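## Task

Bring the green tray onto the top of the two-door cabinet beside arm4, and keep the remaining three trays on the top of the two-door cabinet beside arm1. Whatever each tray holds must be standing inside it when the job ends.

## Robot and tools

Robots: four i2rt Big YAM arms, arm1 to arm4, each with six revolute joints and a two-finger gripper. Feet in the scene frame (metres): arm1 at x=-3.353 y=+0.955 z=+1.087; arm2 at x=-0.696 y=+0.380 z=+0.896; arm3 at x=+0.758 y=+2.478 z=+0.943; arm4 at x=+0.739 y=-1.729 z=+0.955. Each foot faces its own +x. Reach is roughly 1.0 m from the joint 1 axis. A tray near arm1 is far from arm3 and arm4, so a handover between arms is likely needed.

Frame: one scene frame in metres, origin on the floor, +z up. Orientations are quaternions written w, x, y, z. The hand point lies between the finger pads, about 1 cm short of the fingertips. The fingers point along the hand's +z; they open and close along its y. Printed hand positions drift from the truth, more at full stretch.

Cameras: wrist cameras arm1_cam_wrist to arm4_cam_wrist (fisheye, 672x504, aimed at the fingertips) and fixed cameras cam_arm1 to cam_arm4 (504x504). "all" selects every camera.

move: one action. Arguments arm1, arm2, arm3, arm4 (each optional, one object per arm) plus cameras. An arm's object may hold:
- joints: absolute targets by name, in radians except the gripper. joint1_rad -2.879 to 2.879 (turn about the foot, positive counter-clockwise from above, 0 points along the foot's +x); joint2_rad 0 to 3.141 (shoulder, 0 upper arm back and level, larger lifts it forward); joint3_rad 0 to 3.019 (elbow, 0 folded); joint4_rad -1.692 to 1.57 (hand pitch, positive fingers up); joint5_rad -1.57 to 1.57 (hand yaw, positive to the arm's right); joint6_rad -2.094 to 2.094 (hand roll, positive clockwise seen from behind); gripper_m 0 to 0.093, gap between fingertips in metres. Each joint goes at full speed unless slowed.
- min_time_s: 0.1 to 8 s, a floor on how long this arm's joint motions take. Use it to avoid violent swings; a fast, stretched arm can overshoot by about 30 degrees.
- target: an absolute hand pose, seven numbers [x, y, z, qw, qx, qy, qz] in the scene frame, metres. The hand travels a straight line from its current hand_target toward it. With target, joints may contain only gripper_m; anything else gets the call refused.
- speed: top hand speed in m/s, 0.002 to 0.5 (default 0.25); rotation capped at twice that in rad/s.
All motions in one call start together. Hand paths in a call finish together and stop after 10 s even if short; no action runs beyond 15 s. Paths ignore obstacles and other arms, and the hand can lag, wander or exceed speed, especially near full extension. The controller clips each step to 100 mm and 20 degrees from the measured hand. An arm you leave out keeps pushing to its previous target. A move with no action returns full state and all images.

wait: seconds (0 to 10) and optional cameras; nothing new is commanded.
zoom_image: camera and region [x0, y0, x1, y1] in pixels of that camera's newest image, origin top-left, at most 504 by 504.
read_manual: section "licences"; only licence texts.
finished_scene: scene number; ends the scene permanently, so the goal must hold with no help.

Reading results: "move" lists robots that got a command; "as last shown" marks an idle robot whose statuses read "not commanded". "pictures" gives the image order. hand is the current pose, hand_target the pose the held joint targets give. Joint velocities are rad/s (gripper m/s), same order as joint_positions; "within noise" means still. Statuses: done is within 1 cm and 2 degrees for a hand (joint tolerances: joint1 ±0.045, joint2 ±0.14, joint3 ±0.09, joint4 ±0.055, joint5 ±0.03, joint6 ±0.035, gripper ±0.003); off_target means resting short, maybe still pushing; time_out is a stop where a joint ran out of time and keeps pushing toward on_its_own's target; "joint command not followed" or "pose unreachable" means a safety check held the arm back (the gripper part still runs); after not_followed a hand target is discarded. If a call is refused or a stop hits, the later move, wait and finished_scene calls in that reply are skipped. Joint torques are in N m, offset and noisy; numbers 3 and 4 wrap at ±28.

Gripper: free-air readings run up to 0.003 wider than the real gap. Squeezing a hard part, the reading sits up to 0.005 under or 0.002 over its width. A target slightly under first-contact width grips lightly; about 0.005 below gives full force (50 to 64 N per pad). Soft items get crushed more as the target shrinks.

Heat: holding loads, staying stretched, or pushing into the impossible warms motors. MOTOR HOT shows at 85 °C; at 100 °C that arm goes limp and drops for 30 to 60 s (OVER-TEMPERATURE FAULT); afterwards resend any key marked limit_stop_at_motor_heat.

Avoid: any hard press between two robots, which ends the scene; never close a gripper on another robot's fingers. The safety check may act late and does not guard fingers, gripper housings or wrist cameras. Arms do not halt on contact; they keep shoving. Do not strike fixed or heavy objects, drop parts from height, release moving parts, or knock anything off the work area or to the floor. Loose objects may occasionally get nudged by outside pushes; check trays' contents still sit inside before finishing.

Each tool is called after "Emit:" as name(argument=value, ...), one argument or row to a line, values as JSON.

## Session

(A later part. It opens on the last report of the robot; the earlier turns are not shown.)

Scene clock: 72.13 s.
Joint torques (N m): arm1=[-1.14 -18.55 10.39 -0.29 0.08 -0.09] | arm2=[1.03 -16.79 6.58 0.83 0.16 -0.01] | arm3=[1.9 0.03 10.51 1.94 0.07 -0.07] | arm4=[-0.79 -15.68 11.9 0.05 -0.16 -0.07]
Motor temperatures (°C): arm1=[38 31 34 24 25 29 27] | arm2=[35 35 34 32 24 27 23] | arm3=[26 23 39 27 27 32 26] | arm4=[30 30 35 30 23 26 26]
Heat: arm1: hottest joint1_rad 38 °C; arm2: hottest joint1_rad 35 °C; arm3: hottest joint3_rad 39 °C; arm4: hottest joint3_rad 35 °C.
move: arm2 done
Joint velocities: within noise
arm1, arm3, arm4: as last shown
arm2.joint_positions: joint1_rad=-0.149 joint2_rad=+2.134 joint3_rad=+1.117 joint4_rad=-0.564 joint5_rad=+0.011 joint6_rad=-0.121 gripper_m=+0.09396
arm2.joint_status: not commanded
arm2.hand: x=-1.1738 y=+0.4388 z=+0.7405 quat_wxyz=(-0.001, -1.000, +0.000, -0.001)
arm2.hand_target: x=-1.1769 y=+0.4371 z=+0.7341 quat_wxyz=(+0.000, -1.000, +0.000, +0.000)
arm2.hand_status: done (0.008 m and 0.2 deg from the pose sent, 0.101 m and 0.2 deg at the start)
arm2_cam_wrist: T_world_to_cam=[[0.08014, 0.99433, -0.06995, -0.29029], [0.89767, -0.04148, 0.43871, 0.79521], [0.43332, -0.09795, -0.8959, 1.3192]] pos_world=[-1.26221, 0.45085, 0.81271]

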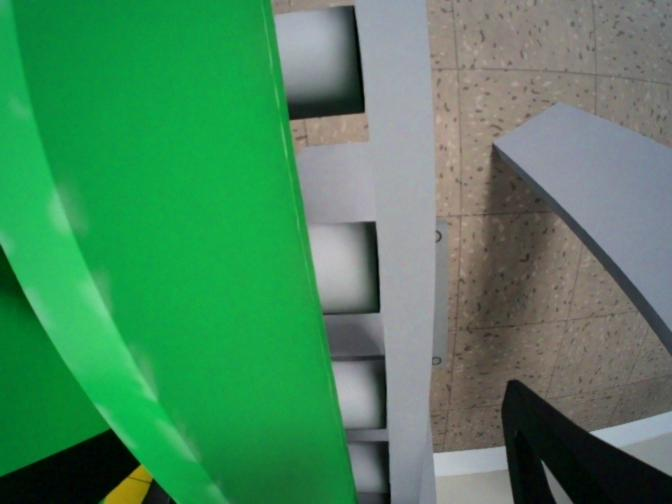

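Emit:
move(
  arm2={"target":[-1.177,0.433,0.762,0,1,0,0],"speed":0.12},
  cameras=["arm2_cam_wrist","cam_arm2"],
)

Emit:
zoom_image(
  camera="cam_arm2",
  region=[220, 190, 360, 330],
)

Scene clock: 74.37 s.
Joint torques (N m): arm1=[-1.08 -18.61 10.37 -0.27 0.09 -0.08] | arm2=[1.32 -17.9 6.46 -0.01 0.17 0.01] | arm3=[1.9 -0.38 10.51 1.99 0.05 -0.05] | arm4=[-1.08 -15.74 11.89 0.03 -0.17 -0.05]
Motor temperatures (°C): arm1=[38 31 34 24 25 29 27] | arm2=[35 35 34 32 24 27 23] | arm3=[26 23 39 27 27 32 26] | arm4=[30 30 35 30 23 26 26]
Heat: arm1: hottest joint1_rad 38 °C; arm2: hottest joint1_rad 35 °C; arm3: hottest joint3_rad 39 °C; arm4: hottest joint3_rad 35 °C.
move: arm2 done
Joint velocities: within noise
arm1, arm3, arm4: as last shown
arm2.joint_positions: joint1_rad=-0.145 joint2_rad=+2.086 joint3_rad=+1.117 joint4_rad=-0.597 joint5_rad=+0.011 joint6_rad=-0.115 gripper_m=+0.09396
arm2.joint_status: not commanded
arm2.hand: x=-1.1790 y=+0.4377 z=+0.7629 quat_wxyz=(+0.000, -1.000, +0.001, +0.006)
arm2.hand_target: x=-1.1770 y=+0.4330 z=+0.7620 quat_wxyz=(+0.000, -1.000, +0.000, +0.000)
arm2.hand_status: done (0.005 m and 0.7 deg from the pose sent, 0.022 m and 0.2 deg at the start)
arm2_cam_wrist: T_world_to_cam=[[0.08152, 0.99425, -0.06937, -0.28601], [0.90411, -0.04448, 0.42497, 0.80945], [0.41945, -0.09736, -0.90255, 1.32992]] pos_world=[-1.26634, 0.44985, 0.83649]

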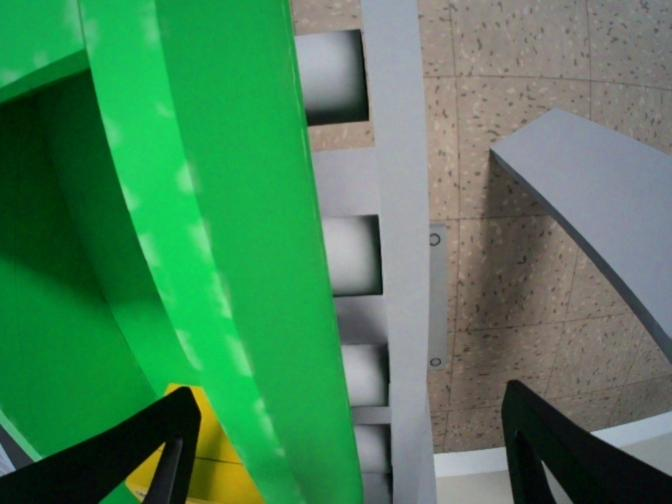

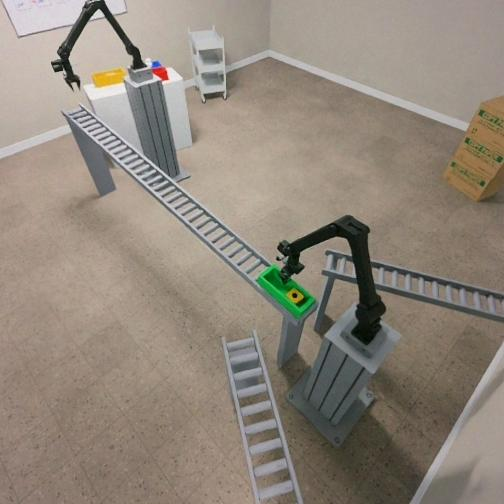

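Scaled by 3.600 from the camera's image (finer frame: 720x720).

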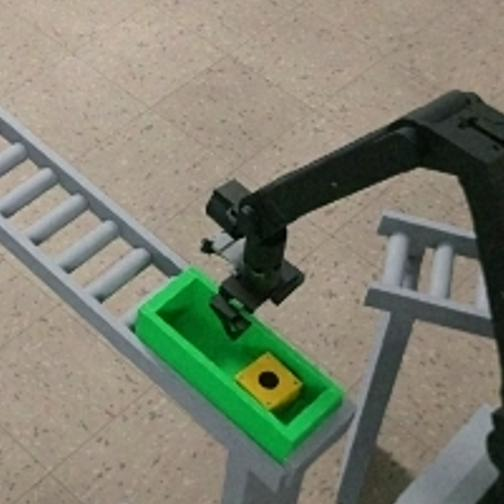

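Emit:
move(
  arm2={"target":[-1.177,0.413,0.760,0,1,0,0],"speed":0.12},
  cameras=["arm2_cam_wrist"],
)

Scene clock: 75.90 s.
Joint torques (N m): arm1=[-1.14 -18.14 10.32 -0.24 0.08 -0.1] | arm2=[0.73 -17.55 6.05 0.25 0.14 0] | arm3=[1.85 0.09 10.48 1.89 0.09 -0.07] | arm4=[-0.91 -15.62 11.88 0.06 -0.17 -0.07]
Motor temperatures (°C): arm1=[38 31 34 24 25 29 27] | arm2=[35 35 33 32 24 27 23] | arm3=[26 23 39 27 27 32 26] | arm4=[30 30 35 30 23 26 26]
Heat: arm1: hottest joint1_rad 38 °C; arm2: hottest joint1_rad 35 °C; arm3: hottest joint3_rad 39 °C; arm4: hottest joint3_rad 35 °C.
move: arm2 done
Joint velocities: within noise
arm1, arm3, arm4: as last shown
arm2.joint_positions: joint1_rad=-0.100 joint2_rad=+2.086 joint3_rad=+1.117 joint4_rad=-0.597 joint5_rad=+0.011 joint6_rad=-0.073 gripper_m=+0.09396
arm2.joint_status: not commanded
arm2.hand: x=-1.1812 y=+0.4162 z=+0.7632 quat_wxyz=(+0.000, -1.000, +0.000, +0.006)
arm2.hand_target: x=-1.1770 y=+0.4130 z=+0.7601 quat_wxyz=(+0.000, -1.000, +0.000, +0.000)
arm2.hand_status: done (0.006 m and 0.7 deg from the pose sent, 0.025 m and 0.7 deg at the start)
arm2_cam_wrist: T_world_to_cam=[[0.0781, 0.99454, -0.06921, -0.26874], [0.90446, -0.04148, 0.42453, 0.80979], [0.41934, -0.09576, -0.90277, 1.32832]] pos_world=[-1.26845, 0.42806, 0.83679]

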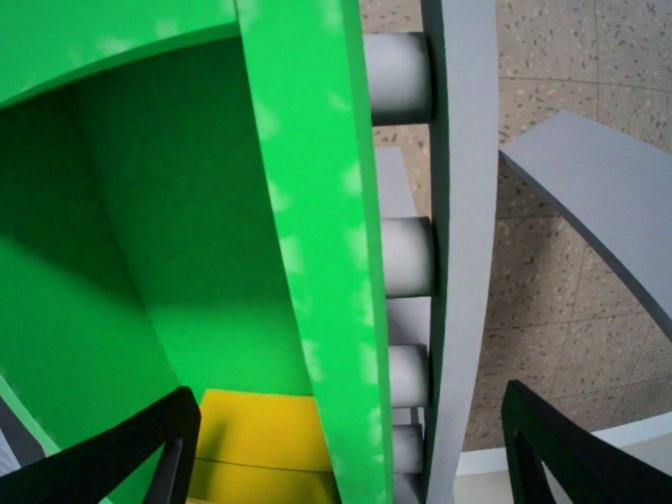

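Emit:
move(
  arm2={"joints":{"gripper_m":0.0}},
  cameras=["arm2_cam_wrist"],
)

Emit:
move(
  arm2={"target":[-1.165,0.418,0.83,0,1,0,0],"speed":0.12},
  cameras=["arm2_cam_wrist","cam_arm2"],
)

Emit:
zoom_image(
  camera="cam_arm2",
  region=[200, 190, 400, 390],
)

Scene clock: 77.27 s.
Joint torques (N m): arm1=[-1.38 -18.73 10.35 -0.18 0.1 -0.08] | arm2=[1.2 -17.55 6.04 0.27 -0.44 0.13] | arm3=[1.9 -0.32 10.48 1.91 0.06 -0.05] | arm4=[-1.03 -15.68 11.89 0.06 -0.16 -0.06]
Motor temperatures (°C): arm1=[38 31 35 24 25 29 27] | arm2=[35 35 33 32 24 27 23] | arm3=[26 23 40 27 27 32 26] | arm4=[30 30 35 30 23 26 26]
Heat: arm1: hottest joint1_rad 38 °C; arm2: hottest joint1_rad 35 °C; arm3: hottest joint3_rad 40 °C; arm4: hottest joint3_rad 35 °C.
move: arm2 off_target
Joint velocities: within noise
arm1, arm3, arm4: as last shown
arm2.joint_positions: joint1_rad=-0.102 joint2_rad=+2.086 joint3_rad=+1.117 joint4_rad=-0.597 joint5_rad=+0.024 joint6_rad=-0.083 gripper_m=+0.01080
arm2.joint_status: gripper_m off_target (ended at +0.01083, target +0.00000)
arm2.hand: x=-1.1807 y=+0.4192 z=+0.7631 quat_wxyz=(+0.007, -1.000, -0.005, +0.006)
arm2.hand_target: x=-1.1770 y=+0.4131 z=+0.7600 quat_wxyz=(+0.000, -1.000, +0.000, +0.000)
arm2.hand_status: not commanded
arm2_cam_wrist: T_world_to_cam=[[0.07002, 0.99599, -0.0557, -0.29227], [0.90418, -0.03979, 0.42529, 0.80797], [0.42137, -0.08014, -0.90334, 1.32463]] pos_world=[-1.26825, 0.4294, 0.83669]

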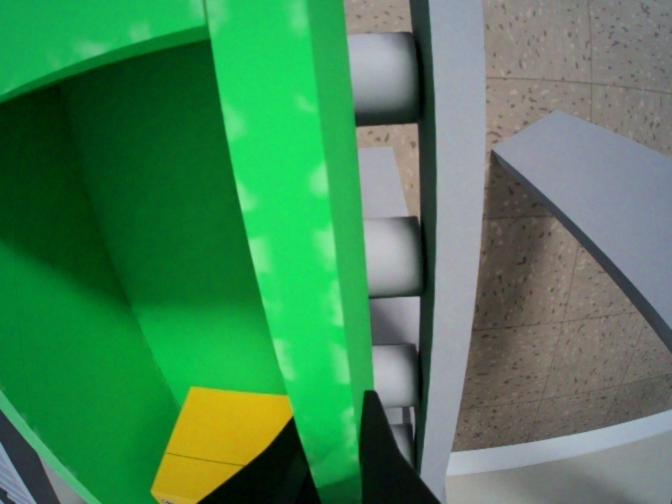

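Scene clock: 78.53 s.
Joint torques (N m): arm1=[-1.61 -18.78 10.3 -0.25 0.08 -0.06] | arm2=[0.5 -19.19 7.46 -0.43 -0.24 0.01] | arm3=[1.96 -0.32 10.48 1.92 0.07 -0.07] | arm4=[-0.85 -15.68 11.9 0.08 -0.16 -0.07]
Motor temperatures (°C): arm1=[38 31 35 24 25 29 27] | arm2=[34 35 33 32 24 27 23] | arm3=[26 23 40 27 27 32 26] | arm4=[30 30 35 30 23 26 26]
Heat: arm1: hottest joint1_rad 38 °C; arm2: hottest joint2_rad 35 °C; arm3: hottest joint3_rad 40 °C; arm4: hottest joint3_rad 35 °C.
move: arm2 off_target
Joint velocities: within noise
arm1, arm3, arm4: as last shown
arm2.joint_positions: joint1_rad=-0.102 joint2_rad=+1.949 joint3_rad=+1.081 joint4_rad=-0.718 joint5_rad=+0.020 joint6_rad=-0.083 gripper_m=+0.01080
arm2.joint_status: not commanded
arm2.hand: x=-1.1634 y=+0.4178 z=+0.8171 quat_wxyz=(+0.004, -1.000, -0.005, -0.004)
arm2.hand_target: x=-1.1650 y=+0.4181 z=+0.8298 quat_wxyz=(+0.000, -1.000, +0.000, +0.000)
arm2.hand_status: off_target (0.013 m and 0.8 deg from the pose sent, 0.069 m and 1.1 deg at the start)
arm2_cam_wrist: T_world_to_cam=[[0.07092, 0.99566, -0.06033, -0.28399], [0.89594, -0.03699, 0.44263, 0.74437], [0.43848, -0.08544, -0.89467, 1.38099]] pos_world=[-1.2523, 0.42829, 0.88892]

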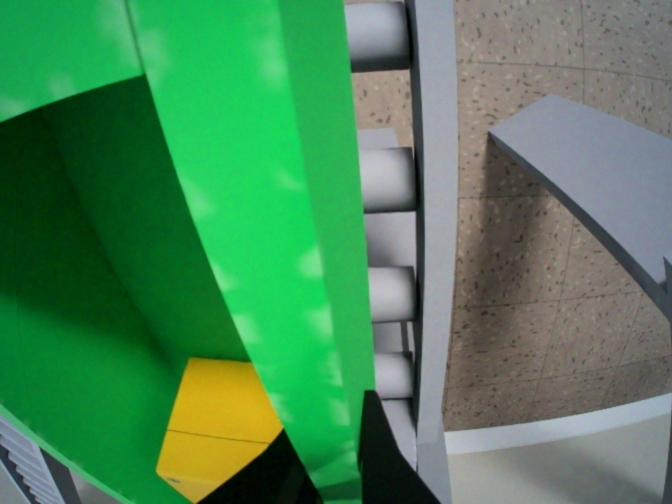

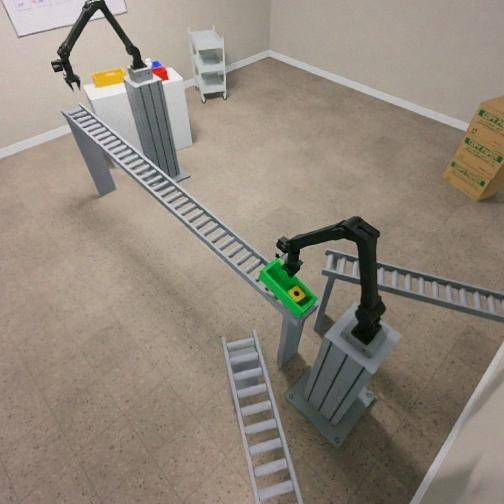

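Scaled by 2.520 from the camera's image (finer frame: 720x720).

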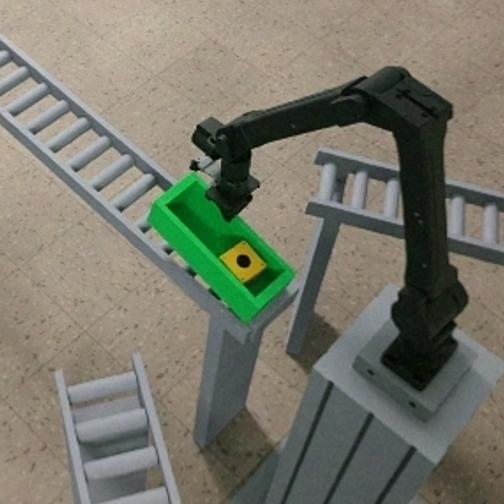

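Emit:
move(
  arm2={"target":[-1.165,0.418,0.86,0,1,0,0],"speed":0.12},
  cameras=["arm2_cam_wrist","cam_arm2"],
)

Emit:
zoom_image(
  camera="cam_arm2",
  region=[240, 210, 360, 330],
)

Scene clock: 80.97 s.
Joint torques (N m): arm1=[-1.26 -18.49 10.3 -0.17 0.1 -0.11] | arm2=[0.67 -18.96 8.92 -0.44 -0.24 -0.01] | arm3=[1.61 -0.21 10.52 2 0.05 -0.06] | arm4=[-1.03 -15.74 11.88 0.09 -0.16 -0.07]
Motor temperatures (°C): arm1=[38 31 35 24 25 29 26] | arm2=[34 36 33 32 24 27 24] | arm3=[26 23 40 27 27 32 26] | arm4=[30 30 35 30 23 26 26]
Heat: arm1: hottest joint1_rad 38 °C; arm2: hottest joint2_rad 36 °C; arm3: hottest joint3_rad 40 °C; arm4: hottest joint3_rad 35 °C.
move: arm2 off_target
Joint velocities: within noise
arm1, arm3, arm4: as last shown
arm2.joint_positions: joint1_rad=-0.102 joint2_rad=+1.892 joint3_rad=+1.081 joint4_rad=-0.791 joint5_rad=+0.020 joint6_rad=-0.082 gripper_m=+0.01080
arm2.joint_status: not commanded
arm2.hand: x=-1.1563 y=+0.4176 z=+0.8427 quat_wxyz=(+0.003, -1.000, -0.004, -0.012)
arm2.hand_target: x=-1.1648 y=+0.4181 z=+0.8598 quat_wxyz=(+0.000, -1.000, +0.000, +0.000)
arm2.hand_status: off_target (0.019 m and 1.5 deg from the pose sent, 0.043 m and 0.8 deg at the start)
arm2_cam_wrist: T_world_to_cam=[[0.07286, 0.99552, -0.06033, -0.28047], [0.88833, -0.03728, 0.45769, 0.70531], [0.45338, -0.08694, -0.88706, 1.41215]] pos_world=[-1.24636, 0.42828, 0.91294]

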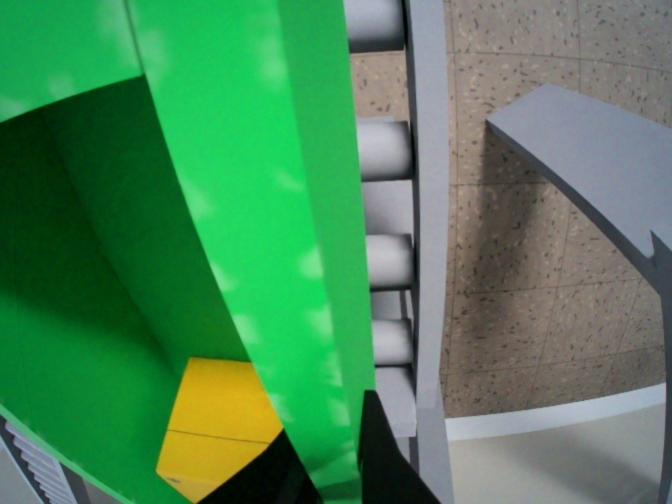

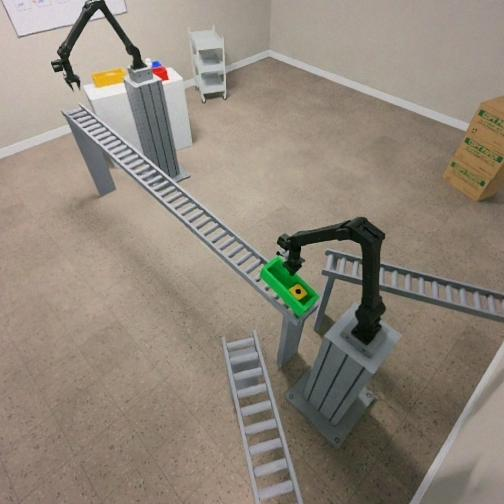

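Scaled by 4.200 from the camera's image (finer frame: 720x720).

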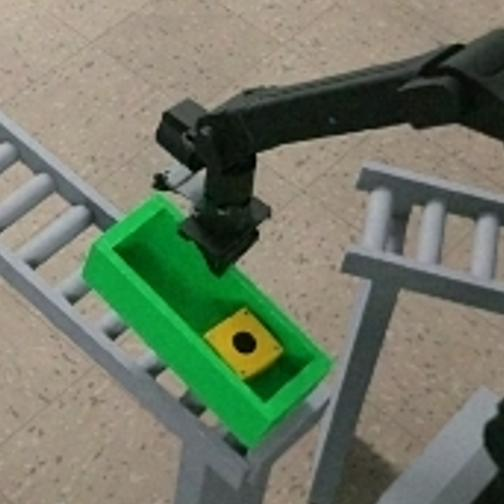

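Emit:
move(
  arm2={"target":[-1.16,0.418,0.94,0,0.9972,0,0.0749],"speed":0.15},
)

Emit:
move(
  arm2={"target":[-0.96,-0.015,0.90,0.0191,0.9643,-0.2539,0.0724],"speed":0.2},
  cameras=["arm2_cam_wrist","cam_arm2"],
)

Emit:
zoom_image(
  camera="cam_arm2",
  region=[180, 240, 360, 420],
)

Scene clock: 88.30 s.
Joint torques (N m): arm1=[-1.38 -19.14 10.26 -0.24 0.11 -0.11] | arm2=[0.91 -17.61 12.71 -1.09 -0.1 -0.05] | arm3=[1.61 -0.21 10.44 1.99 0.05 -0.07] | arm4=[-0.97 -15.79 11.9 0.09 -0.16 -0.08]
Motor temperatures (°C): arm1=[38 31 35 24 25 29 26] | arm2=[34 36 32 32 24 27 24] | arm3=[26 23 40 27 27 31 26] | arm4=[30 30 35 30 23 26 26]
Heat: arm1: hottest joint1_rad 38 °C; arm2: hottest joint2_rad 36 °C; arm3: hottest joint3_rad 40 °C; arm4: hottest joint3_rad 35 °C.
move: arm2 off_target
Joint velocities: within noise
arm1.joint_positions: joint1_rad=+1.570 joint2_rad=+2.010 joint3_rad=+1.332 joint4_rad=-0.885 joint5_rad=+0.007 joint6_rad=+1.524 gripper_m=+0.04493
arm1.joint_status: not commanded
arm1.hand: x=-3.4012 y=+0.4131 z=+1.0491 quat_wxyz=(+0.009, +1.000, -0.020, +0.002)
arm1.hand_target: x=-3.4100 y=+0.4004 z=+1.0603 quat_wxyz=(+0.020, +1.000, -0.022, +0.000)
arm1.hand_status: not commanded
arm2.joint_positions: joint1_rad=-0.102 joint2_rad=+1.819 joint3_rad=+1.214 joint4_rad=-1.156 joint5_rad=+0.027 joint6_rad=-0.070 gripper_m=+0.01080
arm2.joint_status: not commanded
arm2.hand: x=-1.1427 y=+0.4188 z=+0.9192 quat_wxyz=(+0.001, -0.996, +0.000, -0.091)
arm2.hand_target: x=-1.1591 y=+0.4180 z=+0.9401 quat_wxyz=(+0.000, -0.997, +0.000, -0.074)
arm2.hand_status: off_target (0.027 m and 1.9 deg from the pose sent, 0.097 m and 7.2 deg at the start)
arm3.joint_positions: joint1_rad=-0.331 joint2_rad=+0.647 joint3_rad=+1.368 joint4_rad=-1.341 joint5_rad=+0.187 joint6_rad=+0.489 gripper_m=+0.09396
arm3.joint_status: not commanded
arm3.hand: x=+1.0113 y=+2.4730 z=+1.4646 quat_wxyz=(-0.457, -0.206, -0.864, -0.057)
arm3.hand_target: x=+1.0096 y=+2.4728 z=+1.4771 quat_wxyz=(-0.469, -0.206, -0.857, -0.062)
arm3.hand_status: not commanded
arm4.joint_positions: joint1_rad=+1.486 joint2_rad=+1.590 joint3_rad=+1.231 joint4_rad=-1.276 joint5_rad=+0.002 joint6_rad=-1.678 gripper_m=+0.09402
arm4.joint_status: not commanded
arm4.hand: x=+1.0017 y=-1.3783 z=+1.0829 quat_wxyz=(+0.031, +0.963, -0.266, -0.003)
arm4.hand_target: x=+1.0117 y=-1.3689 z=+1.0978 quat_wxyz=(+0.015, +0.965, -0.264, +0.002)
arm4.hand_status: not commanded
pictures: none

Scene clock: 91.73 s.
Joint torques (N m): arm1=[-1.49 -19.02 10.37 -0.17 0.1 -0.08] | arm2=[0.56 -16.67 12.79 0.46 -0.47 -0.05] | arm3=[1.85 -0.15 10.47 1.99 0.07 -0.05] | arm4=[-1.03 -15.56 11.9 0.09 -0.16 -0.06]
Motor temperatures (°C): arm1=[38 31 35 24 25 29 26] | arm2=[34 36 32 32 24 27 24] | arm3=[26 23 40 27 27 31 26] | arm4=[30 30 35 30 23 26 26]
Heat: arm1: hottest joint1_rad 38 °C; arm2: hottest joint2_rad 36 °C; arm3: hottest joint3_rad 40 °C; arm4: hottest joint3_rad 35 °C.
move: arm2 off_target
Joint velocities: within noise
arm1, arm3, arm4: as last shown
arm2.joint_positions: joint1_rad=+0.900 joint2_rad=+1.829 joint3_rad=+1.093 joint4_rad=-0.946 joint5_rad=-0.137 joint6_rad=+1.442 gripper_m=+0.01080
arm2.joint_status: not commanded
arm2.hand: x=-0.9418 y=+0.0138 z=+0.8797 quat_wxyz=(+0.019, -0.963, +0.257, -0.081)
arm2.hand_target: x=-0.9591 y=-0.0135 z=+0.9013 quat_wxyz=(-0.019, -0.964, +0.254, -0.072)
arm2.hand_status: off_target (0.040 m and 4.5 deg from the pose sent, 0.471 m and 29.6 deg at the start)
arm2_cam_wrist: T_world_to_cam=[[0.56785, 0.82283, 0.02231, 0.50392], [0.67555, -0.48135, 0.55851, 0.19983], [0.4703, -0.30208, -0.82919, 1.28066]] pos_world=[-1.02344, 0.06841, 0.93907]

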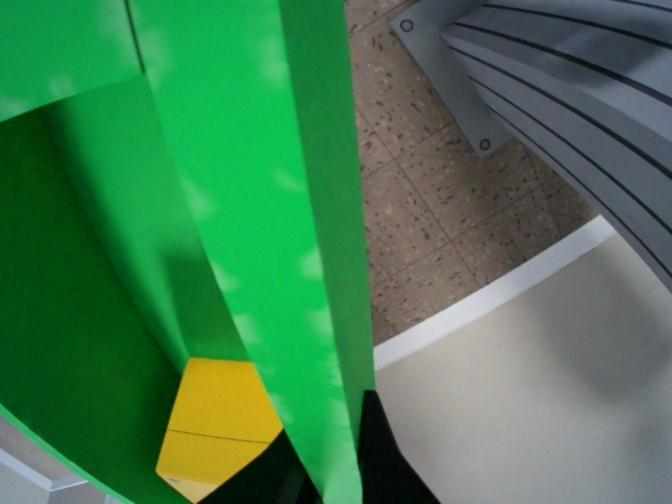

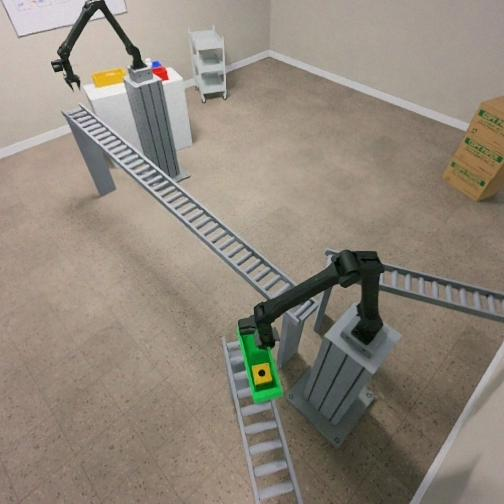

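Scaled by 2.800 from the camera's image (finer frame: 720x720).

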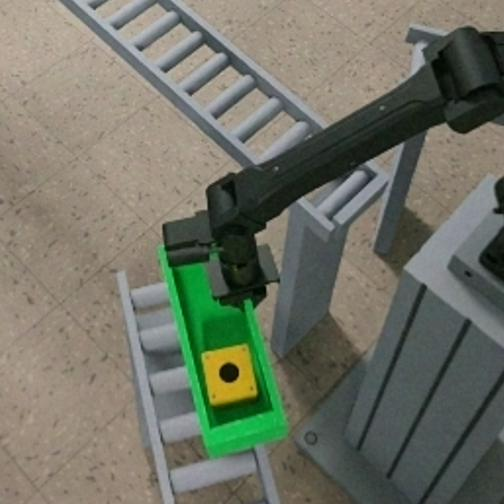

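Emit:
move(
  arm2={"target":[-0.976,-0.039,0.825,0.057,0.9635,-0.2535,0.0724],"speed":0.15},
  cameras=["cam_arm2"],
)

Emit:
zoom_image(
  camera="cam_arm2",
  region=[200, 310, 320, 430],
)

Scene clock: 96.50 s.
Joint torques (N m): arm1=[-1.26 -18.67 10.33 -0.28 0.11 -0.11] | arm2=[-0.09 -18.73 11.12 0.84 -0.65 -0.09] | arm3=[1.55 -0.32 10.52 1.96 0.07 -0.05] | arm4=[-0.97 -15.68 11.88 0.12 -0.17 -0.07]
Motor temperatures (°C): arm1=[38 31 36 24 25 28 26] | arm2=[34 36 32 32 24 26 25] | arm3=[26 23 40 27 27 31 26] | arm4=[30 30 35 30 23 26 26]
Heat: arm1: hottest joint1_rad 38 °C; arm2: hottest joint2_rad 36 °C; arm3: hottest joint3_rad 40 °C; arm4: hottest joint3_rad 35 °C.
move: arm2 off_target
Joint velocities: within noise
arm1, arm3, arm4: as last shown
arm2.joint_positions: joint1_rad=+0.900 joint2_rad=+1.997 joint3_rad=+1.093 joint4_rad=-0.718 joint5_rad=-0.161 joint6_rad=+1.442 gripper_m=+0.01080
arm2.joint_status: not commanded
arm2.hand: x=-0.9534 y=-0.0087 z=+0.8037 quat_wxyz=(-0.013, -0.963, +0.255, -0.081)
arm2.hand_target: x=-0.9751 y=-0.0375 z=+0.8266 quat_wxyz=(-0.057, -0.963, +0.253, -0.072)
arm2.hand_status: off_target (0.043 m and 5.1 deg from the pose sent, 0.083 m and 8.8 deg at the start)

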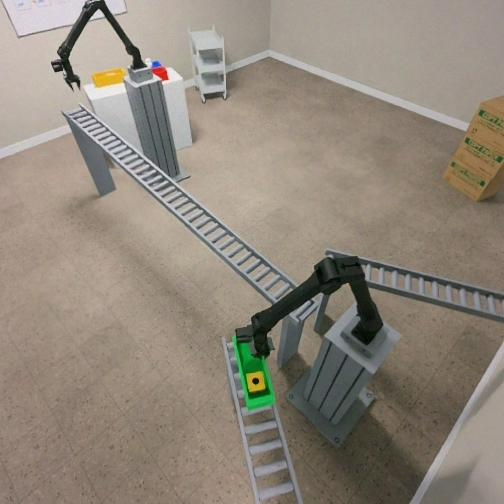

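Scaled by 4.200 from the camera's image (finer frame: 720x720).

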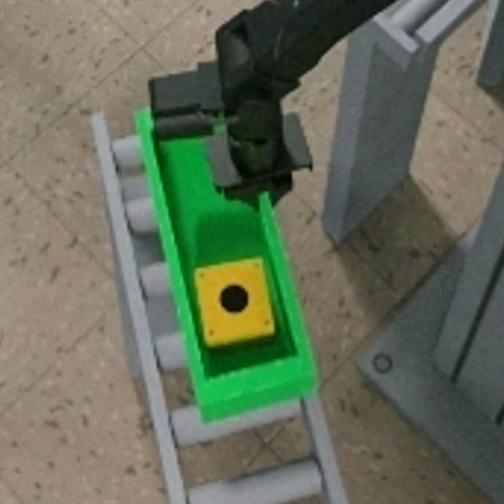

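Emit:
move(
  arm2={"target":[-0.983,-0.051,0.768,0.06,0.9635,-0.2535,0.0724],"speed":0.12},
  cameras=["cam_arm2"],
)

Emit:
zoom_image(
  camera="cam_arm2",
  region=[200, 320, 320, 440],
)

Scene clock: 98.80 s.
Joint torques (N m): arm1=[-1.32 -19.14 10.35 -0.23 0.1 -0.09] | arm2=[0.32 -19.78 9.99 0.92 -0.52 -0.06] | arm3=[2.02 -0.26 10.47 1.98 0.06 -0.06] | arm4=[-0.91 -15.79 11.9 0.06 -0.16 -0.06]
Motor temperatures (°C): arm1=[38 31 36 24 25 28 26] | arm2=[34 36 32 32 25 26 25] | arm3=[26 23 40 27 27 31 25] | arm4=[30 30 35 30 23 26 26]
Heat: arm1: hottest joint1_rad 38 °C; arm2: hottest joint2_rad 36 °C; arm3: hottest joint3_rad 40 °C; arm4: hottest joint3_rad 35 °C.
move: arm2 off_target
Joint velocities: within noise
arm1, arm3, arm4: as last shown
arm2.joint_positions: joint1_rad=+0.900 joint2_rad=+2.135 joint3_rad=+1.133 joint4_rad=-0.608 joint5_rad=-0.167 joint6_rad=+1.443 gripper_m=+0.01080
arm2.joint_status: not commanded
arm2.hand: x=-0.9615 y=-0.0211 z=+0.7495 quat_wxyz=(-0.020, -0.963, +0.255, -0.082)
arm2.hand_target: x=-0.9822 y=-0.0497 z=+0.7695 quat_wxyz=(-0.060, -0.963, +0.253, -0.072)
arm2.hand_status: off_target (0.041 m and 4.7 deg from the pose sent, 0.063 m and 5.5 deg at the start)

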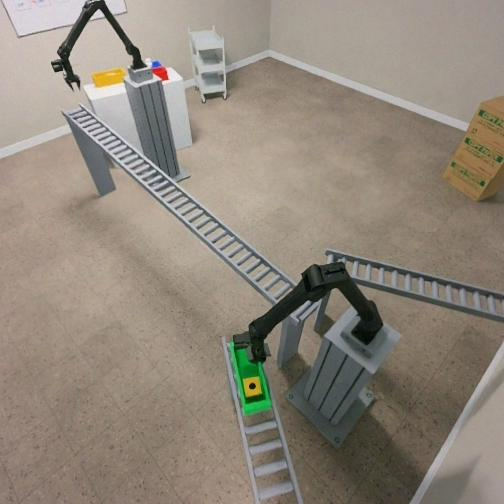

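Scaled by 4.200 from the camera's image (finer frame: 720x720).

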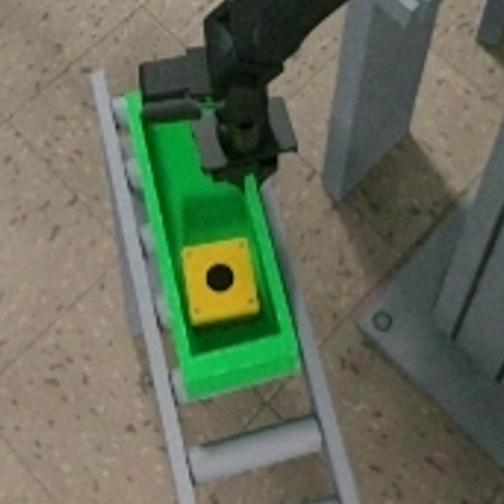

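Emit:
move(
  arm2={"target":[-0.985,-0.0535,0.738,0.06,0.9635,-0.2535,0.0724],"speed":0.1},
  cameras=["cam_arm2"],
)

Emit:
zoom_image(
  camera="cam_arm2",
  region=[200, 320, 320, 440],
)

Scene clock: 100.37 s.
Joint torques (N m): arm1=[-1.61 -19.02 10.39 -0.21 0.08 -0.1] | arm2=[0.32 -16.26 9.84 1.4 -0.24 0.01] | arm3=[1.79 -0.32 10.55 1.91 0.06 -0.04] | arm4=[-1.03 -15.68 11.88 0.06 -0.16 -0.07]
Motor temperatures (°C): arm1=[38 31 36 24 25 28 26] | arm2=[34 37 32 32 25 26 25] | arm3=[26 23 40 27 27 31 25] | arm4=[30 30 35 30 23 26 26]
Heat: arm1: hottest joint1_rad 38 °C; arm2: hottest joint2_rad 37 °C; arm3: hottest joint3_rad 40 °C; arm4: hottest joint3_rad 35 °C.
move: arm2 off_target
Joint velocities: within noise
arm1, arm3, arm4: as last shown
arm2.joint_positions: joint1_rad=+0.900 joint2_rad=+2.160 joint3_rad=+1.153 joint4_rad=-0.569 joint5_rad=-0.174 joint6_rad=+1.438 gripper_m=+0.01080
arm2.joint_status: not commanded
arm2.hand: x=-0.9688 y=-0.0327 z=+0.7419 quat_wxyz=(-0.037, -0.964, +0.251, -0.078)
arm2.hand_target: x=-0.9845 y=-0.0527 z=+0.7393 quat_wxyz=(-0.060, -0.963, +0.253, -0.072)
arm2.hand_status: off_target (0.027 m and 2.7 deg from the pose sent, 0.042 m and 4.7 deg at the start)

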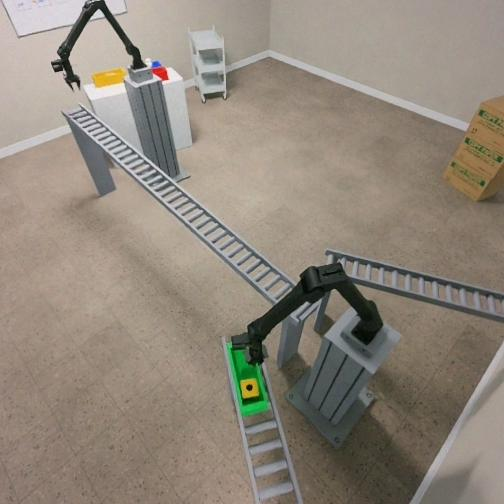

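Scaled by 4.200 from the camera's image (finer frame: 720x720).

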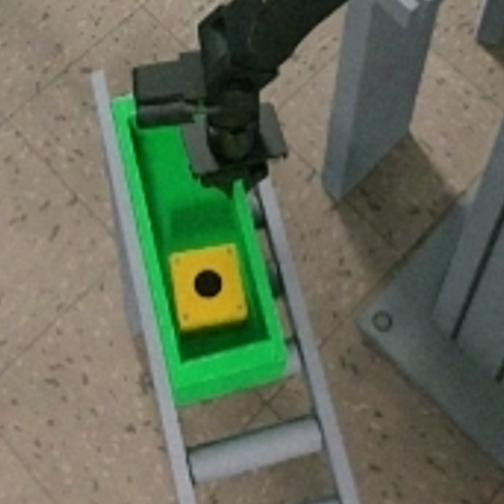

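Emit:
move(
  arm2={"joints":{"gripper_m":0.042}},
)

Emit:
move(
  arm2={"target":[-0.98,-0.045,0.90,0.03,0.9665,-0.2545,0.0],"speed":0.15},
  cameras=["cam_arm2","cam_arm4","arm2_cam_wrist"],
)

Scene clock: 102.03 s.
Joint torques (N m): arm1=[-1.49 -19.08 10.45 -0.2 0.11 -0.08] | arm2=[0.32 -16.97 8.43 0.84 0 0] | arm3=[1.61 -0.09 10.54 1.95 0.07 -0.06] | arm4=[-1.03 -15.62 11.9 0.08 -0.16 -0.07]
Motor temperatures (°C): arm1=[38 31 36 24 25 28 26] | arm2=[34 37 32 32 25 26 25] | arm3=[26 23 40 27 27 31 25] | arm4=[30 30 35 30 23 26 26]
Heat: arm1: hottest joint1_rad 38 °C; arm2: hottest joint2_rad 37 °C; arm3: hottest joint3_rad 40 °C; arm4: hottest joint3_rad 35 °C.
move: arm2 done
Joint velocities: within noise
arm1, arm3, arm4: as last shown
arm2.joint_positions: joint1_rad=+0.900 joint2_rad=+2.166 joint3_rad=+1.172 joint4_rad=-0.551 joint5_rad=-0.179 joint6_rad=+1.438 gripper_m=+0.04188
arm2.joint_status: all done
arm2.hand: x=-0.9759 y=-0.0437 z=+0.7433 quat_wxyz=(-0.052, -0.964, +0.249, -0.075)
arm2.hand_target: x=-0.9845 y=-0.0526 z=+0.7392 quat_wxyz=(-0.060, -0.963, +0.253, -0.072)
arm2.hand_status: not commanded
pictures: none

Scene clock: 103.90 s.
Joint torques (N m): arm1=[-1.2 -18.61 10.37 -0.14 0.08 -0.09] | arm2=[1.08 -16.38 11.51 -0.01 0.26 0] | arm3=[1.61 -0.44 10.52 2.03 0.04 -0.04] | arm4=[-0.97 -15.74 11.92 0.06 -0.16 -0.07]
Motor temperatures (°C): arm1=[38 31 36 24 25 28 26] | arm2=[34 37 32 32 24 26 24] | arm3=[26 23 40 27 27 31 25] | arm4=[30 30 35 30 23 26 26]
Heat: arm1: hottest joint1_rad 38 °C; arm2: hottest joint2_rad 37 °C; arm3: hottest joint3_rad 40 °C; arm4: hottest joint3_rad 35 °C.
move: arm2 off_target
Joint velocities: within noise
arm1, arm3, arm4: as last shown
arm2.joint_positions: joint1_rad=+0.940 joint2_rad=+1.855 joint3_rad=+1.180 joint4_rad=-0.874 joint5_rad=-0.023 joint6_rad=+1.485 gripper_m=+0.04195
arm2.joint_status: not commanded
arm2.hand: x=-0.9756 y=-0.0312 z=+0.8912 quat_wxyz=(-0.021, -0.967, +0.256, -0.004)
arm2.hand_target: x=-0.9798 y=-0.0447 z=+0.9001 quat_wxyz=(-0.030, -0.967, +0.255, +0.000)
arm2.hand_status: off_target (0.017 m and 1.1 deg from the pose sent, 0.157 m and 9.0 deg at the start)
pictures: arm2_cam_wrist, cam_arm2, cam_arm4
arm2_cam_wrist: T_world_to_cam=[[0.56074, 0.82125, -0.10545, 0.66684], [0.76181, -0.46183, 0.45426, 0.37222], [0.32436, -0.33506, -0.88461, 1.19848]] pos_world=[-1.04623, 0.02582, 0.96142]

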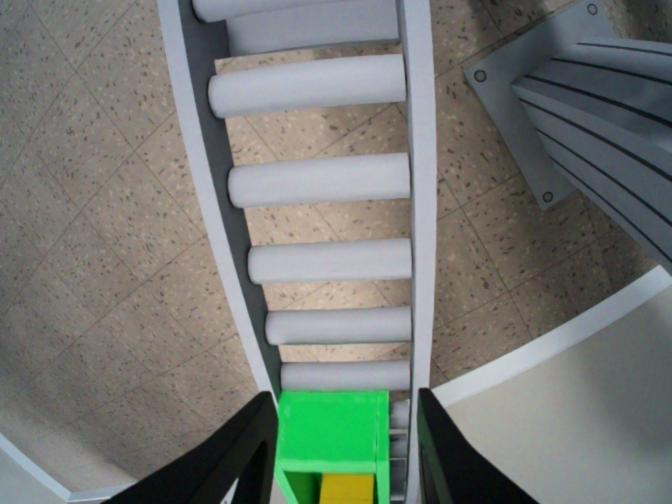

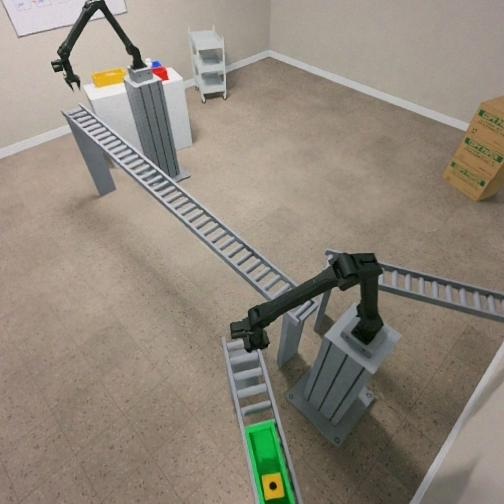

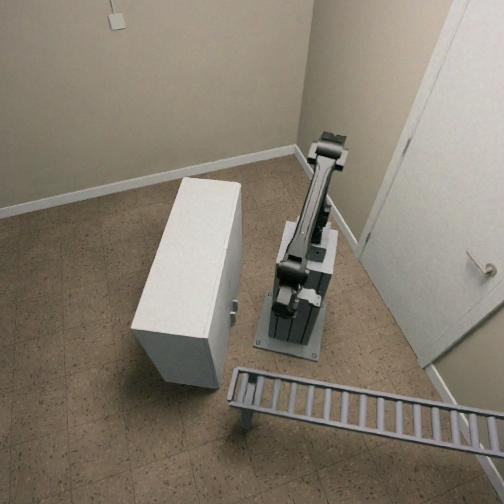

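Emit:
move(
  arm4={"target":[1.07,-1.285,0.80,-0.02,0.967,-0.2546,0],"speed":0.12},
)

Emit:
wait(
  seconds=3,
  cameras=["arm4_cam_wrist","cam_arm4"],
)

Scene clock: 108.30 s.
Joint torques (N m): arm1=[-1.14 -18.67 10.37 -0.21 0.09 -0.1] | arm2=[1.2 -16.67 11.54 -0.01 0.26 0.01] | arm3=[1.79 0.15 10.4 1.96 0.06 -0.07] | arm4=[-0.5 -20.95 8.01 1.01 -0.19 -0.07]
Motor temperatures (°C): arm1=[38 31 36 24 25 28 26] | arm2=[34 37 32 32 24 26 24] | arm3=[26 23 40 27 27 31 25] | arm4=[30 30 36 30 23 26 26]
Heat: arm1: hottest joint1_rad 38 °C; arm2: hottest joint2_rad 37 °C; arm3: hottest joint3_rad 40 °C; arm4: hottest joint3_rad 36 °C.
move: arm4 off_target
Joint velocities: within noise
arm1, arm2, arm3: as last shown
arm2.hand_target: x=-0.9798 y=-0.0448 z=+0.9001 quat_wxyz=(-0.030, -0.967, +0.254, +0.000)
arm4.joint_positions: joint1_rad=+1.486 joint2_rad=+2.212 joint3_rad=+1.298 joint4_rad=-0.651 joint5_rad=-0.027 joint6_rad=-1.689 gripper_m=+0.09402
arm4.joint_status: not commanded
arm4.hand: x=+1.0609 y=-1.2981 z=+0.8000 quat_wxyz=(-0.007, +0.965, -0.261, -0.004)
arm4.hand_target: x=+1.0699 y=-1.2853 z=+0.8004 quat_wxyz=(-0.020, +0.967, -0.255, +0.000)
arm4.hand_status: off_target (0.016 m and 1.7 deg from the pose sent, 0.306 m and 6.0 deg at the start)
pictures: none

Scene clock: 111.30 s.
Joint torques (N m): arm1=[-1.44 -18.73 10.41 -0.14 0.1 -0.1] | arm2=[1.2 -16.67 11.51 0.01 0.25 0.02] | arm3=[1.9 -0.38 10.48 2.03 0.08 -0.06] | arm4=[-0.44 -20.95 8.06 1.03 -0.18 -0.06]
Motor temperatures (°C): arm1=[38 31 36 24 25 28 26] | arm2=[34 37 31 32 24 26 24] | arm3=[26 23 40 27 27 31 25] | arm4=[30 30 35 30 23 26 26]
Heat: arm1: hottest joint1_rad 38 °C; arm2: hottest joint2_rad 37 °C; arm3: hottest joint3_rad 40 °C; arm4: hottest joint3_rad 35 °C.
Joint velocities: within noise
arm1.joint_positions: joint1_rad=+1.570 joint2_rad=+2.010 joint3_rad=+1.332 joint4_rad=-0.885 joint5_rad=+0.007 joint6_rad=+1.524 gripper_m=+0.04493
arm1.joint_status: not commanded
arm1.hand: x=-3.4012 y=+0.4131 z=+1.0491 quat_wxyz=(+0.009, +1.000, -0.020, +0.002)
arm1.hand_target: x=-3.4100 y=+0.4004 z=+1.0603 quat_wxyz=(+0.020, +1.000, -0.022, +0.000)
arm1.hand_status: not commanded
arm2.joint_positions: joint1_rad=+0.940 joint2_rad=+1.855 joint3_rad=+1.180 joint4_rad=-0.874 joint5_rad=-0.023 joint6_rad=+1.485 gripper_m=+0.04195
arm2.joint_status: not commanded
arm2.hand: x=-0.9756 y=-0.0312 z=+0.8912 quat_wxyz=(-0.021, -0.967, +0.256, -0.004)
arm2.hand_target: x=-0.9798 y=-0.0448 z=+0.9001 quat_wxyz=(-0.030, -0.967, +0.254, +0.000)
arm2.hand_status: not commanded
arm3.joint_positions: joint1_rad=-0.331 joint2_rad=+0.647 joint3_rad=+1.368 joint4_rad=-1.341 joint5_rad=+0.187 joint6_rad=+0.489 gripper_m=+0.09396
arm3.joint_status: not commanded
arm3.hand: x=+1.0113 y=+2.4730 z=+1.4646 quat_wxyz=(-0.457, -0.206, -0.864, -0.057)
arm3.hand_target: x=+1.0096 y=+2.4728 z=+1.4771 quat_wxyz=(-0.469, -0.206, -0.857, -0.062)
arm3.hand_status: not commanded
arm4.joint_positions: joint1_rad=+1.486 joint2_rad=+2.212 joint3_rad=+1.298 joint4_rad=-0.651 joint5_rad=-0.027 joint6_rad=-1.689 gripper_m=+0.09402
arm4.joint_status: not commanded
arm4.hand: x=+1.0609 y=-1.2981 z=+0.8000 quat_wxyz=(-0.007, +0.965, -0.261, -0.004)
arm4.hand_target: x=+1.0699 y=-1.2853 z=+0.8004 quat_wxyz=(-0.020, +0.967, -0.255, +0.000)
arm4.hand_status: off_target (0.016 m and 1.7 deg from the pose sent, 0.306 m and 6.0 deg at the start)
wait: 3.00 s; at rest by 0.27 s
arm4_cam_wrist: T_world_to_cam=[[0.57103, 0.81912, -0.05446, 0.50193], [0.76071, -0.50303, 0.41022, -1.73861], [0.30863, -0.27567, -0.91036, 0.14859]] pos_world=[0.9901, -1.24476, 0.87582]

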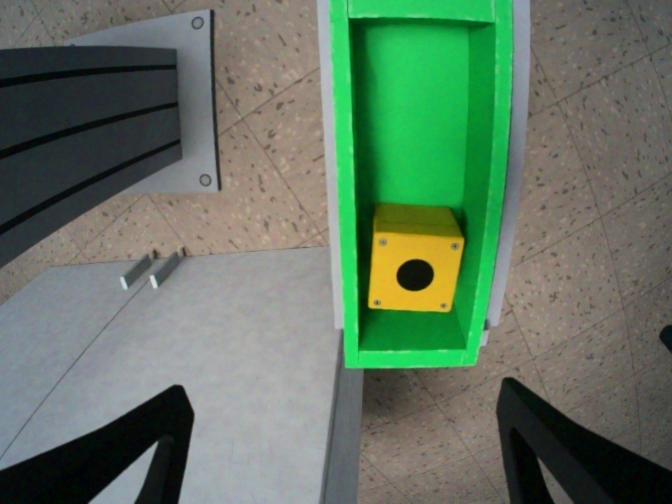

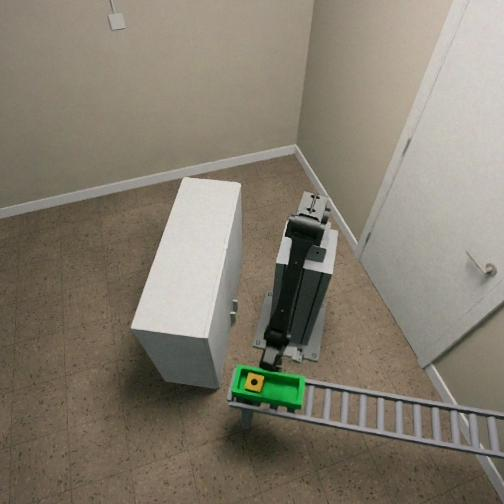

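Emit:
move(
  arm4={"target":[1.049,-1.281,0.672,-0.025,0.9633,-0.267,0],"speed":0.15},
  cameras=["arm4_cam_wrist","cam_arm4"],
)

Emit:
zoom_image(
  camera="cam_arm4",
  region=[210, 320, 350, 460],
)

Scene clock: 114.37 s.
Joint torques (N m): arm1=[-1.32 -18.96 10.47 -0.27 0.06 -0.07] | arm2=[1.03 -16.67 11.52 -0.02 0.25 0.02] | arm3=[1.55 -0.15 10.56 2.02 0.04 -0.05] | arm4=[-0.09 -21.66 5.79 1.02 -0.16 0.16]
Motor temperatures (°C): arm1=[38 31 36 24 25 28 26] | arm2=[34 37 31 31 24 26 24] | arm3=[26 23 40 27 27 31 25] | arm4=[30 30 35 30 23 26 26]
Heat: arm1: hottest joint1_rad 38 °C; arm2: hottest joint2_rad 37 °C; arm3: hottest joint3_rad 40 °C; arm4: hottest joint3_rad 35 °C.
move: arm4 off_target
Joint velocities: within noise
arm1, arm2, arm3: as last shown
arm4.joint_positions: joint1_rad=+1.518 joint2_rad=+2.477 joint3_rad=+1.354 joint4_rad=-0.423 joint5_rad=-0.029 joint6_rad=-1.649 gripper_m=+0.09402
arm4.joint_status: not commanded
arm4.hand: x=+1.0462 y=-1.2918 z=+0.6752 quat_wxyz=(-0.016, +0.964, -0.265, -0.002)
arm4.hand_target: x=+1.0488 y=-1.2812 z=+0.6722 quat_wxyz=(-0.025, +0.963, -0.267, +0.000)
arm4.hand_status: off_target (0.012 m and 1.1 deg from the pose sent, 0.130 m and 2.3 deg at the start)
arm4_cam_wrist: T_world_to_cam=[[0.57829, 0.81504, -0.03595, 0.47306], [0.75306, -0.51633, 0.40781, -1.68051], [0.31382, -0.26291, -0.91236, 0.05369]] pos_world=[0.97511, -1.23914, 0.75132]

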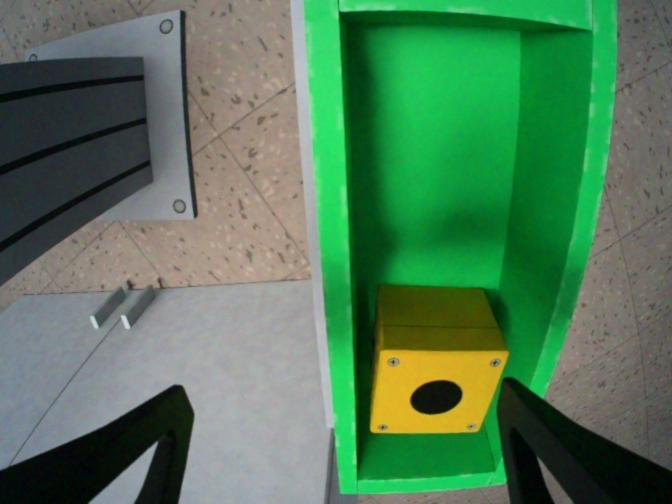

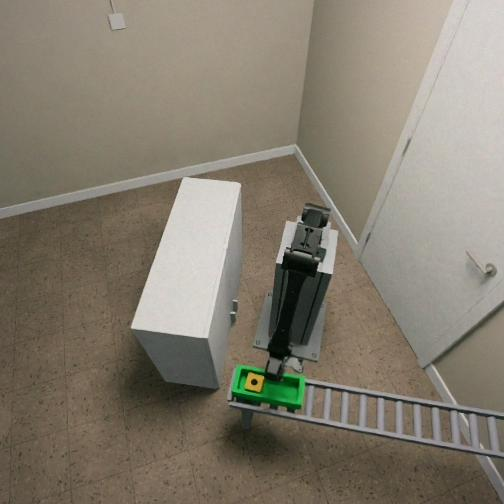

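Scaled by 3.600 from the camera's image (finer frame: 720x720).

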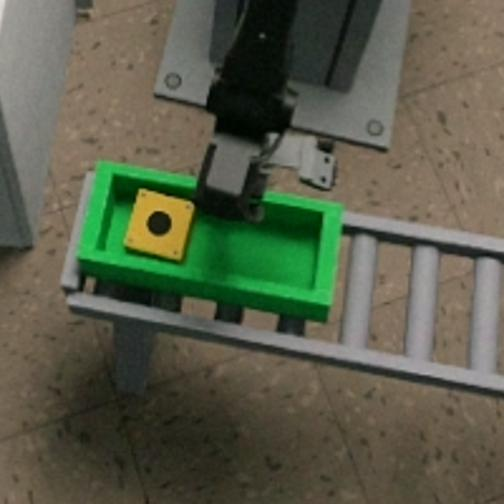

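Emit:
move(
  arm4={"target":[1.054,-1.289,0.563,-0.025,0.9633,-0.267,0],"speed":0.12},
  cameras=["arm4_cam_wrist"],
)

Scene clock: 117.93 s.
Joint torques (N m): arm1=[-1.2 -18.55 10.45 -0.18 0.08 -0.1] | arm2=[0.97 -16.56 11.54 -0.01 0.26 0.01] | arm3=[1.85 -0.09 10.48 1.98 0.07 -0.08] | arm4=[-1.03 -22.18 4.6 1.01 -0.17 0.04]
Motor temperatures (°C): arm1=[38 31 36 24 25 28 26] | arm2=[34 37 31 31 24 26 24] | arm3=[26 23 40 27 27 31 25] | arm4=[30 30 35 30 23 26 26]
Heat: arm1: hottest joint1_rad 38 °C; arm2: hottest joint2_rad 37 °C; arm3: hottest joint3_rad 40 °C; arm4: hottest joint3_rad 35 °C.
move: arm4 done
Joint velocities: within noise
arm1, arm2, arm3: as last shown
arm4.joint_positions: joint1_rad=+1.518 joint2_rad=+2.733 joint3_rad=+1.509 joint4_rad=-0.317 joint5_rad=-0.029 joint6_rad=-1.649 gripper_m=+0.09402
arm4.joint_status: not commanded
arm4.hand: x=+1.0479 y=-1.2921 z=+0.5684 quat_wxyz=(-0.019, +0.964, -0.265, -0.001)
arm4.hand_target: x=+1.0538 y=-1.2891 z=+0.5633 quat_wxyz=(-0.025, +0.963, -0.267, +0.000)
arm4.hand_status: done (0.009 m and 0.8 deg from the pose sent, 0.113 m and 1.1 deg at the start)
arm4_cam_wrist: T_world_to_cam=[[0.57834, 0.81522, -0.03062, 0.46557], [0.75184, -0.51806, 0.40786, -1.63943], [0.31663, -0.2589, -0.91253, -0.04196]] pos_world=[0.97661, -1.23973, 0.64462]

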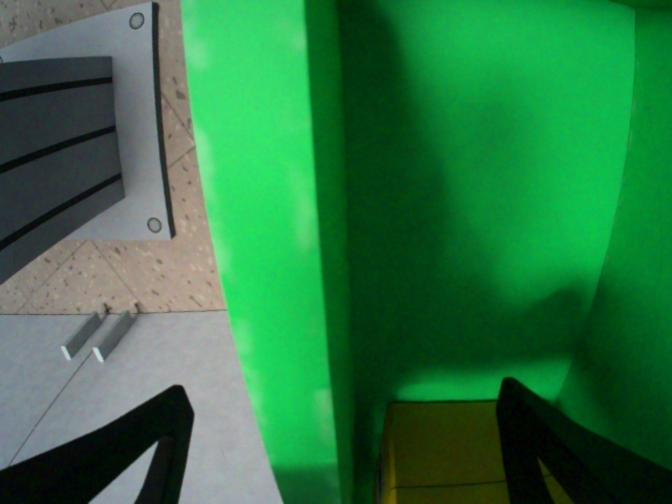

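Emit:
move(
  arm4={"joints":{"gripper_m":0.0}},
)

Emit:
move(
  arm4={"target":[1.046,-1.287,0.64,-0.025,0.9633,-0.267,0],"speed":0.12},
  cameras=["arm4_cam_wrist","cam_arm4"],
)

Emit:
zoom_image(
  camera="cam_arm4",
  region=[210, 320, 350, 460],
)

Scene clock: 119.63 s.
Joint torques (N m): arm1=[-1.44 -18.61 10.44 -0.28 0.08 -0.09] | arm2=[1.03 -16.62 11.51 -0.02 0.27 0.01] | arm3=[1.61 -0.44 10.48 1.99 0.07 -0.07] | arm4=[-0.85 -22.3 4.48 1.01 -0.1 -0.04]
Motor temperatures (°C): arm1=[38 31 36 24 25 28 26] | arm2=[34 37 31 31 24 26 24] | arm3=[26 23 40 27 27 31 25] | arm4=[30 30 35 30 23 26 26]
Heat: arm1: hottest joint1_rad 38 °C; arm2: hottest joint2_rad 37 °C; arm3: hottest joint3_rad 40 °C; arm4: hottest joint3_rad 35 °C.
move: arm4 off_target
Joint velocities: within noise
arm1, arm2, arm3: as last shown
arm4.joint_positions: joint1_rad=+1.517 joint2_rad=+2.734 joint3_rad=+1.511 joint4_rad=-0.317 joint5_rad=-0.031 joint6_rad=-1.640 gripper_m=+0.01062
arm4.joint_status: gripper_m off_target (ended at +0.01065, target +0.00000)
arm4.hand: x=+1.0485 y=-1.2917 z=+0.5683 quat_wxyz=(-0.019, +0.963, -0.269, -0.002)
arm4.hand_target: x=+1.0540 y=-1.2891 z=+0.5632 quat_wxyz=(-0.025, +0.963, -0.267, +0.000)
arm4.hand_status: not commanded
pictures: none

Scene clock: 120.87 s.
Joint torques (N m): arm1=[-1.2 -18.9 10.37 -0.17 0.12 -0.1] | arm2=[1.08 -16.5 11.55 0.03 0.26 0.01] | arm3=[1.9 -0.21 10.47 1.98 0.06 -0.06] | arm4=[-0.09 -27.87 3.18 0.47 0.14 -0.02]
Motor temperatures (°C): arm1=[38 31 37 24 25 28 26] | arm2=[34 37 31 31 24 26 24] | arm3=[26 23 40 27 27 31 25] | arm4=[30 30 35 30 23 26 26]
Heat: arm1: hottest joint1_rad 38 °C; arm2: hottest joint2_rad 37 °C; arm3: hottest joint3_rad 40 °C; arm4: hottest joint3_rad 35 °C.
move: arm4 off_target
Joint velocities: within noise
arm1, arm2, arm3: as last shown
arm4.joint_positions: joint1_rad=+1.518 joint2_rad=+2.615 joint3_rad=+1.392 joint4_rad=-0.359 joint5_rad=-0.036 joint6_rad=-1.629 gripper_m=+0.01062
arm4.joint_status: not commanded
arm4.hand: x=+1.0331 y=-1.3102 z=+0.6119 quat_wxyz=(+0.000, +0.961, -0.275, -0.012)
arm4.hand_target: x=+1.0457 y=-1.2875 z=+0.6394 quat_wxyz=(-0.025, +0.963, -0.267, +0.000)
arm4.hand_status: off_target (0.039 m and 3.3 deg from the pose sent, 0.072 m and 0.7 deg at the start)
arm4_cam_wrist: T_world_to_cam=[[0.5935, 0.80156, -0.07257, 0.48239], [0.75322, -0.5214, 0.401, -1.65702], [0.28358, -0.29265, -0.9132, -0.01199]] pos_world=[0.9652, -1.25414, 0.68852]

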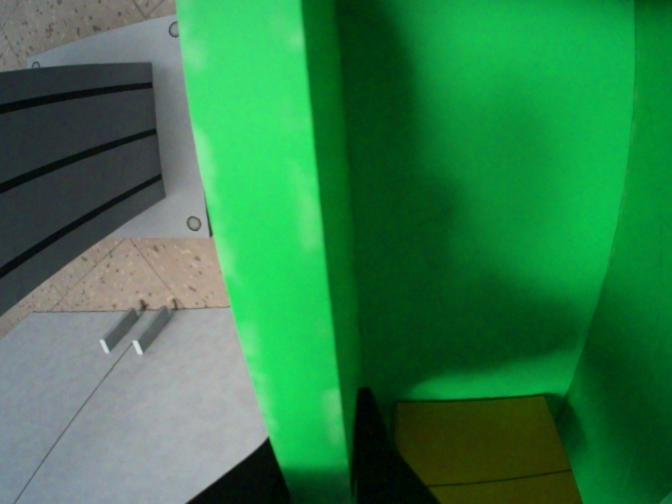

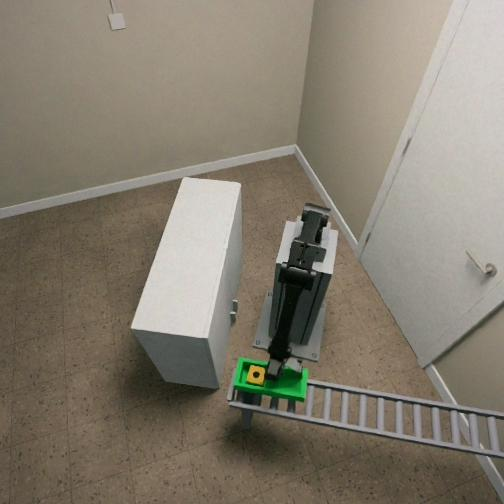

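Scaled by 3.600 from the camera's image (finer frame: 720x720).

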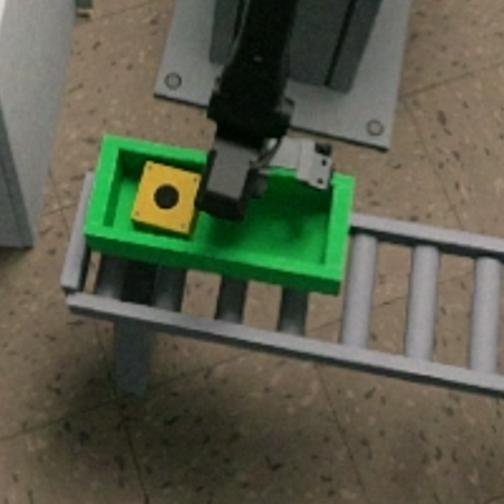

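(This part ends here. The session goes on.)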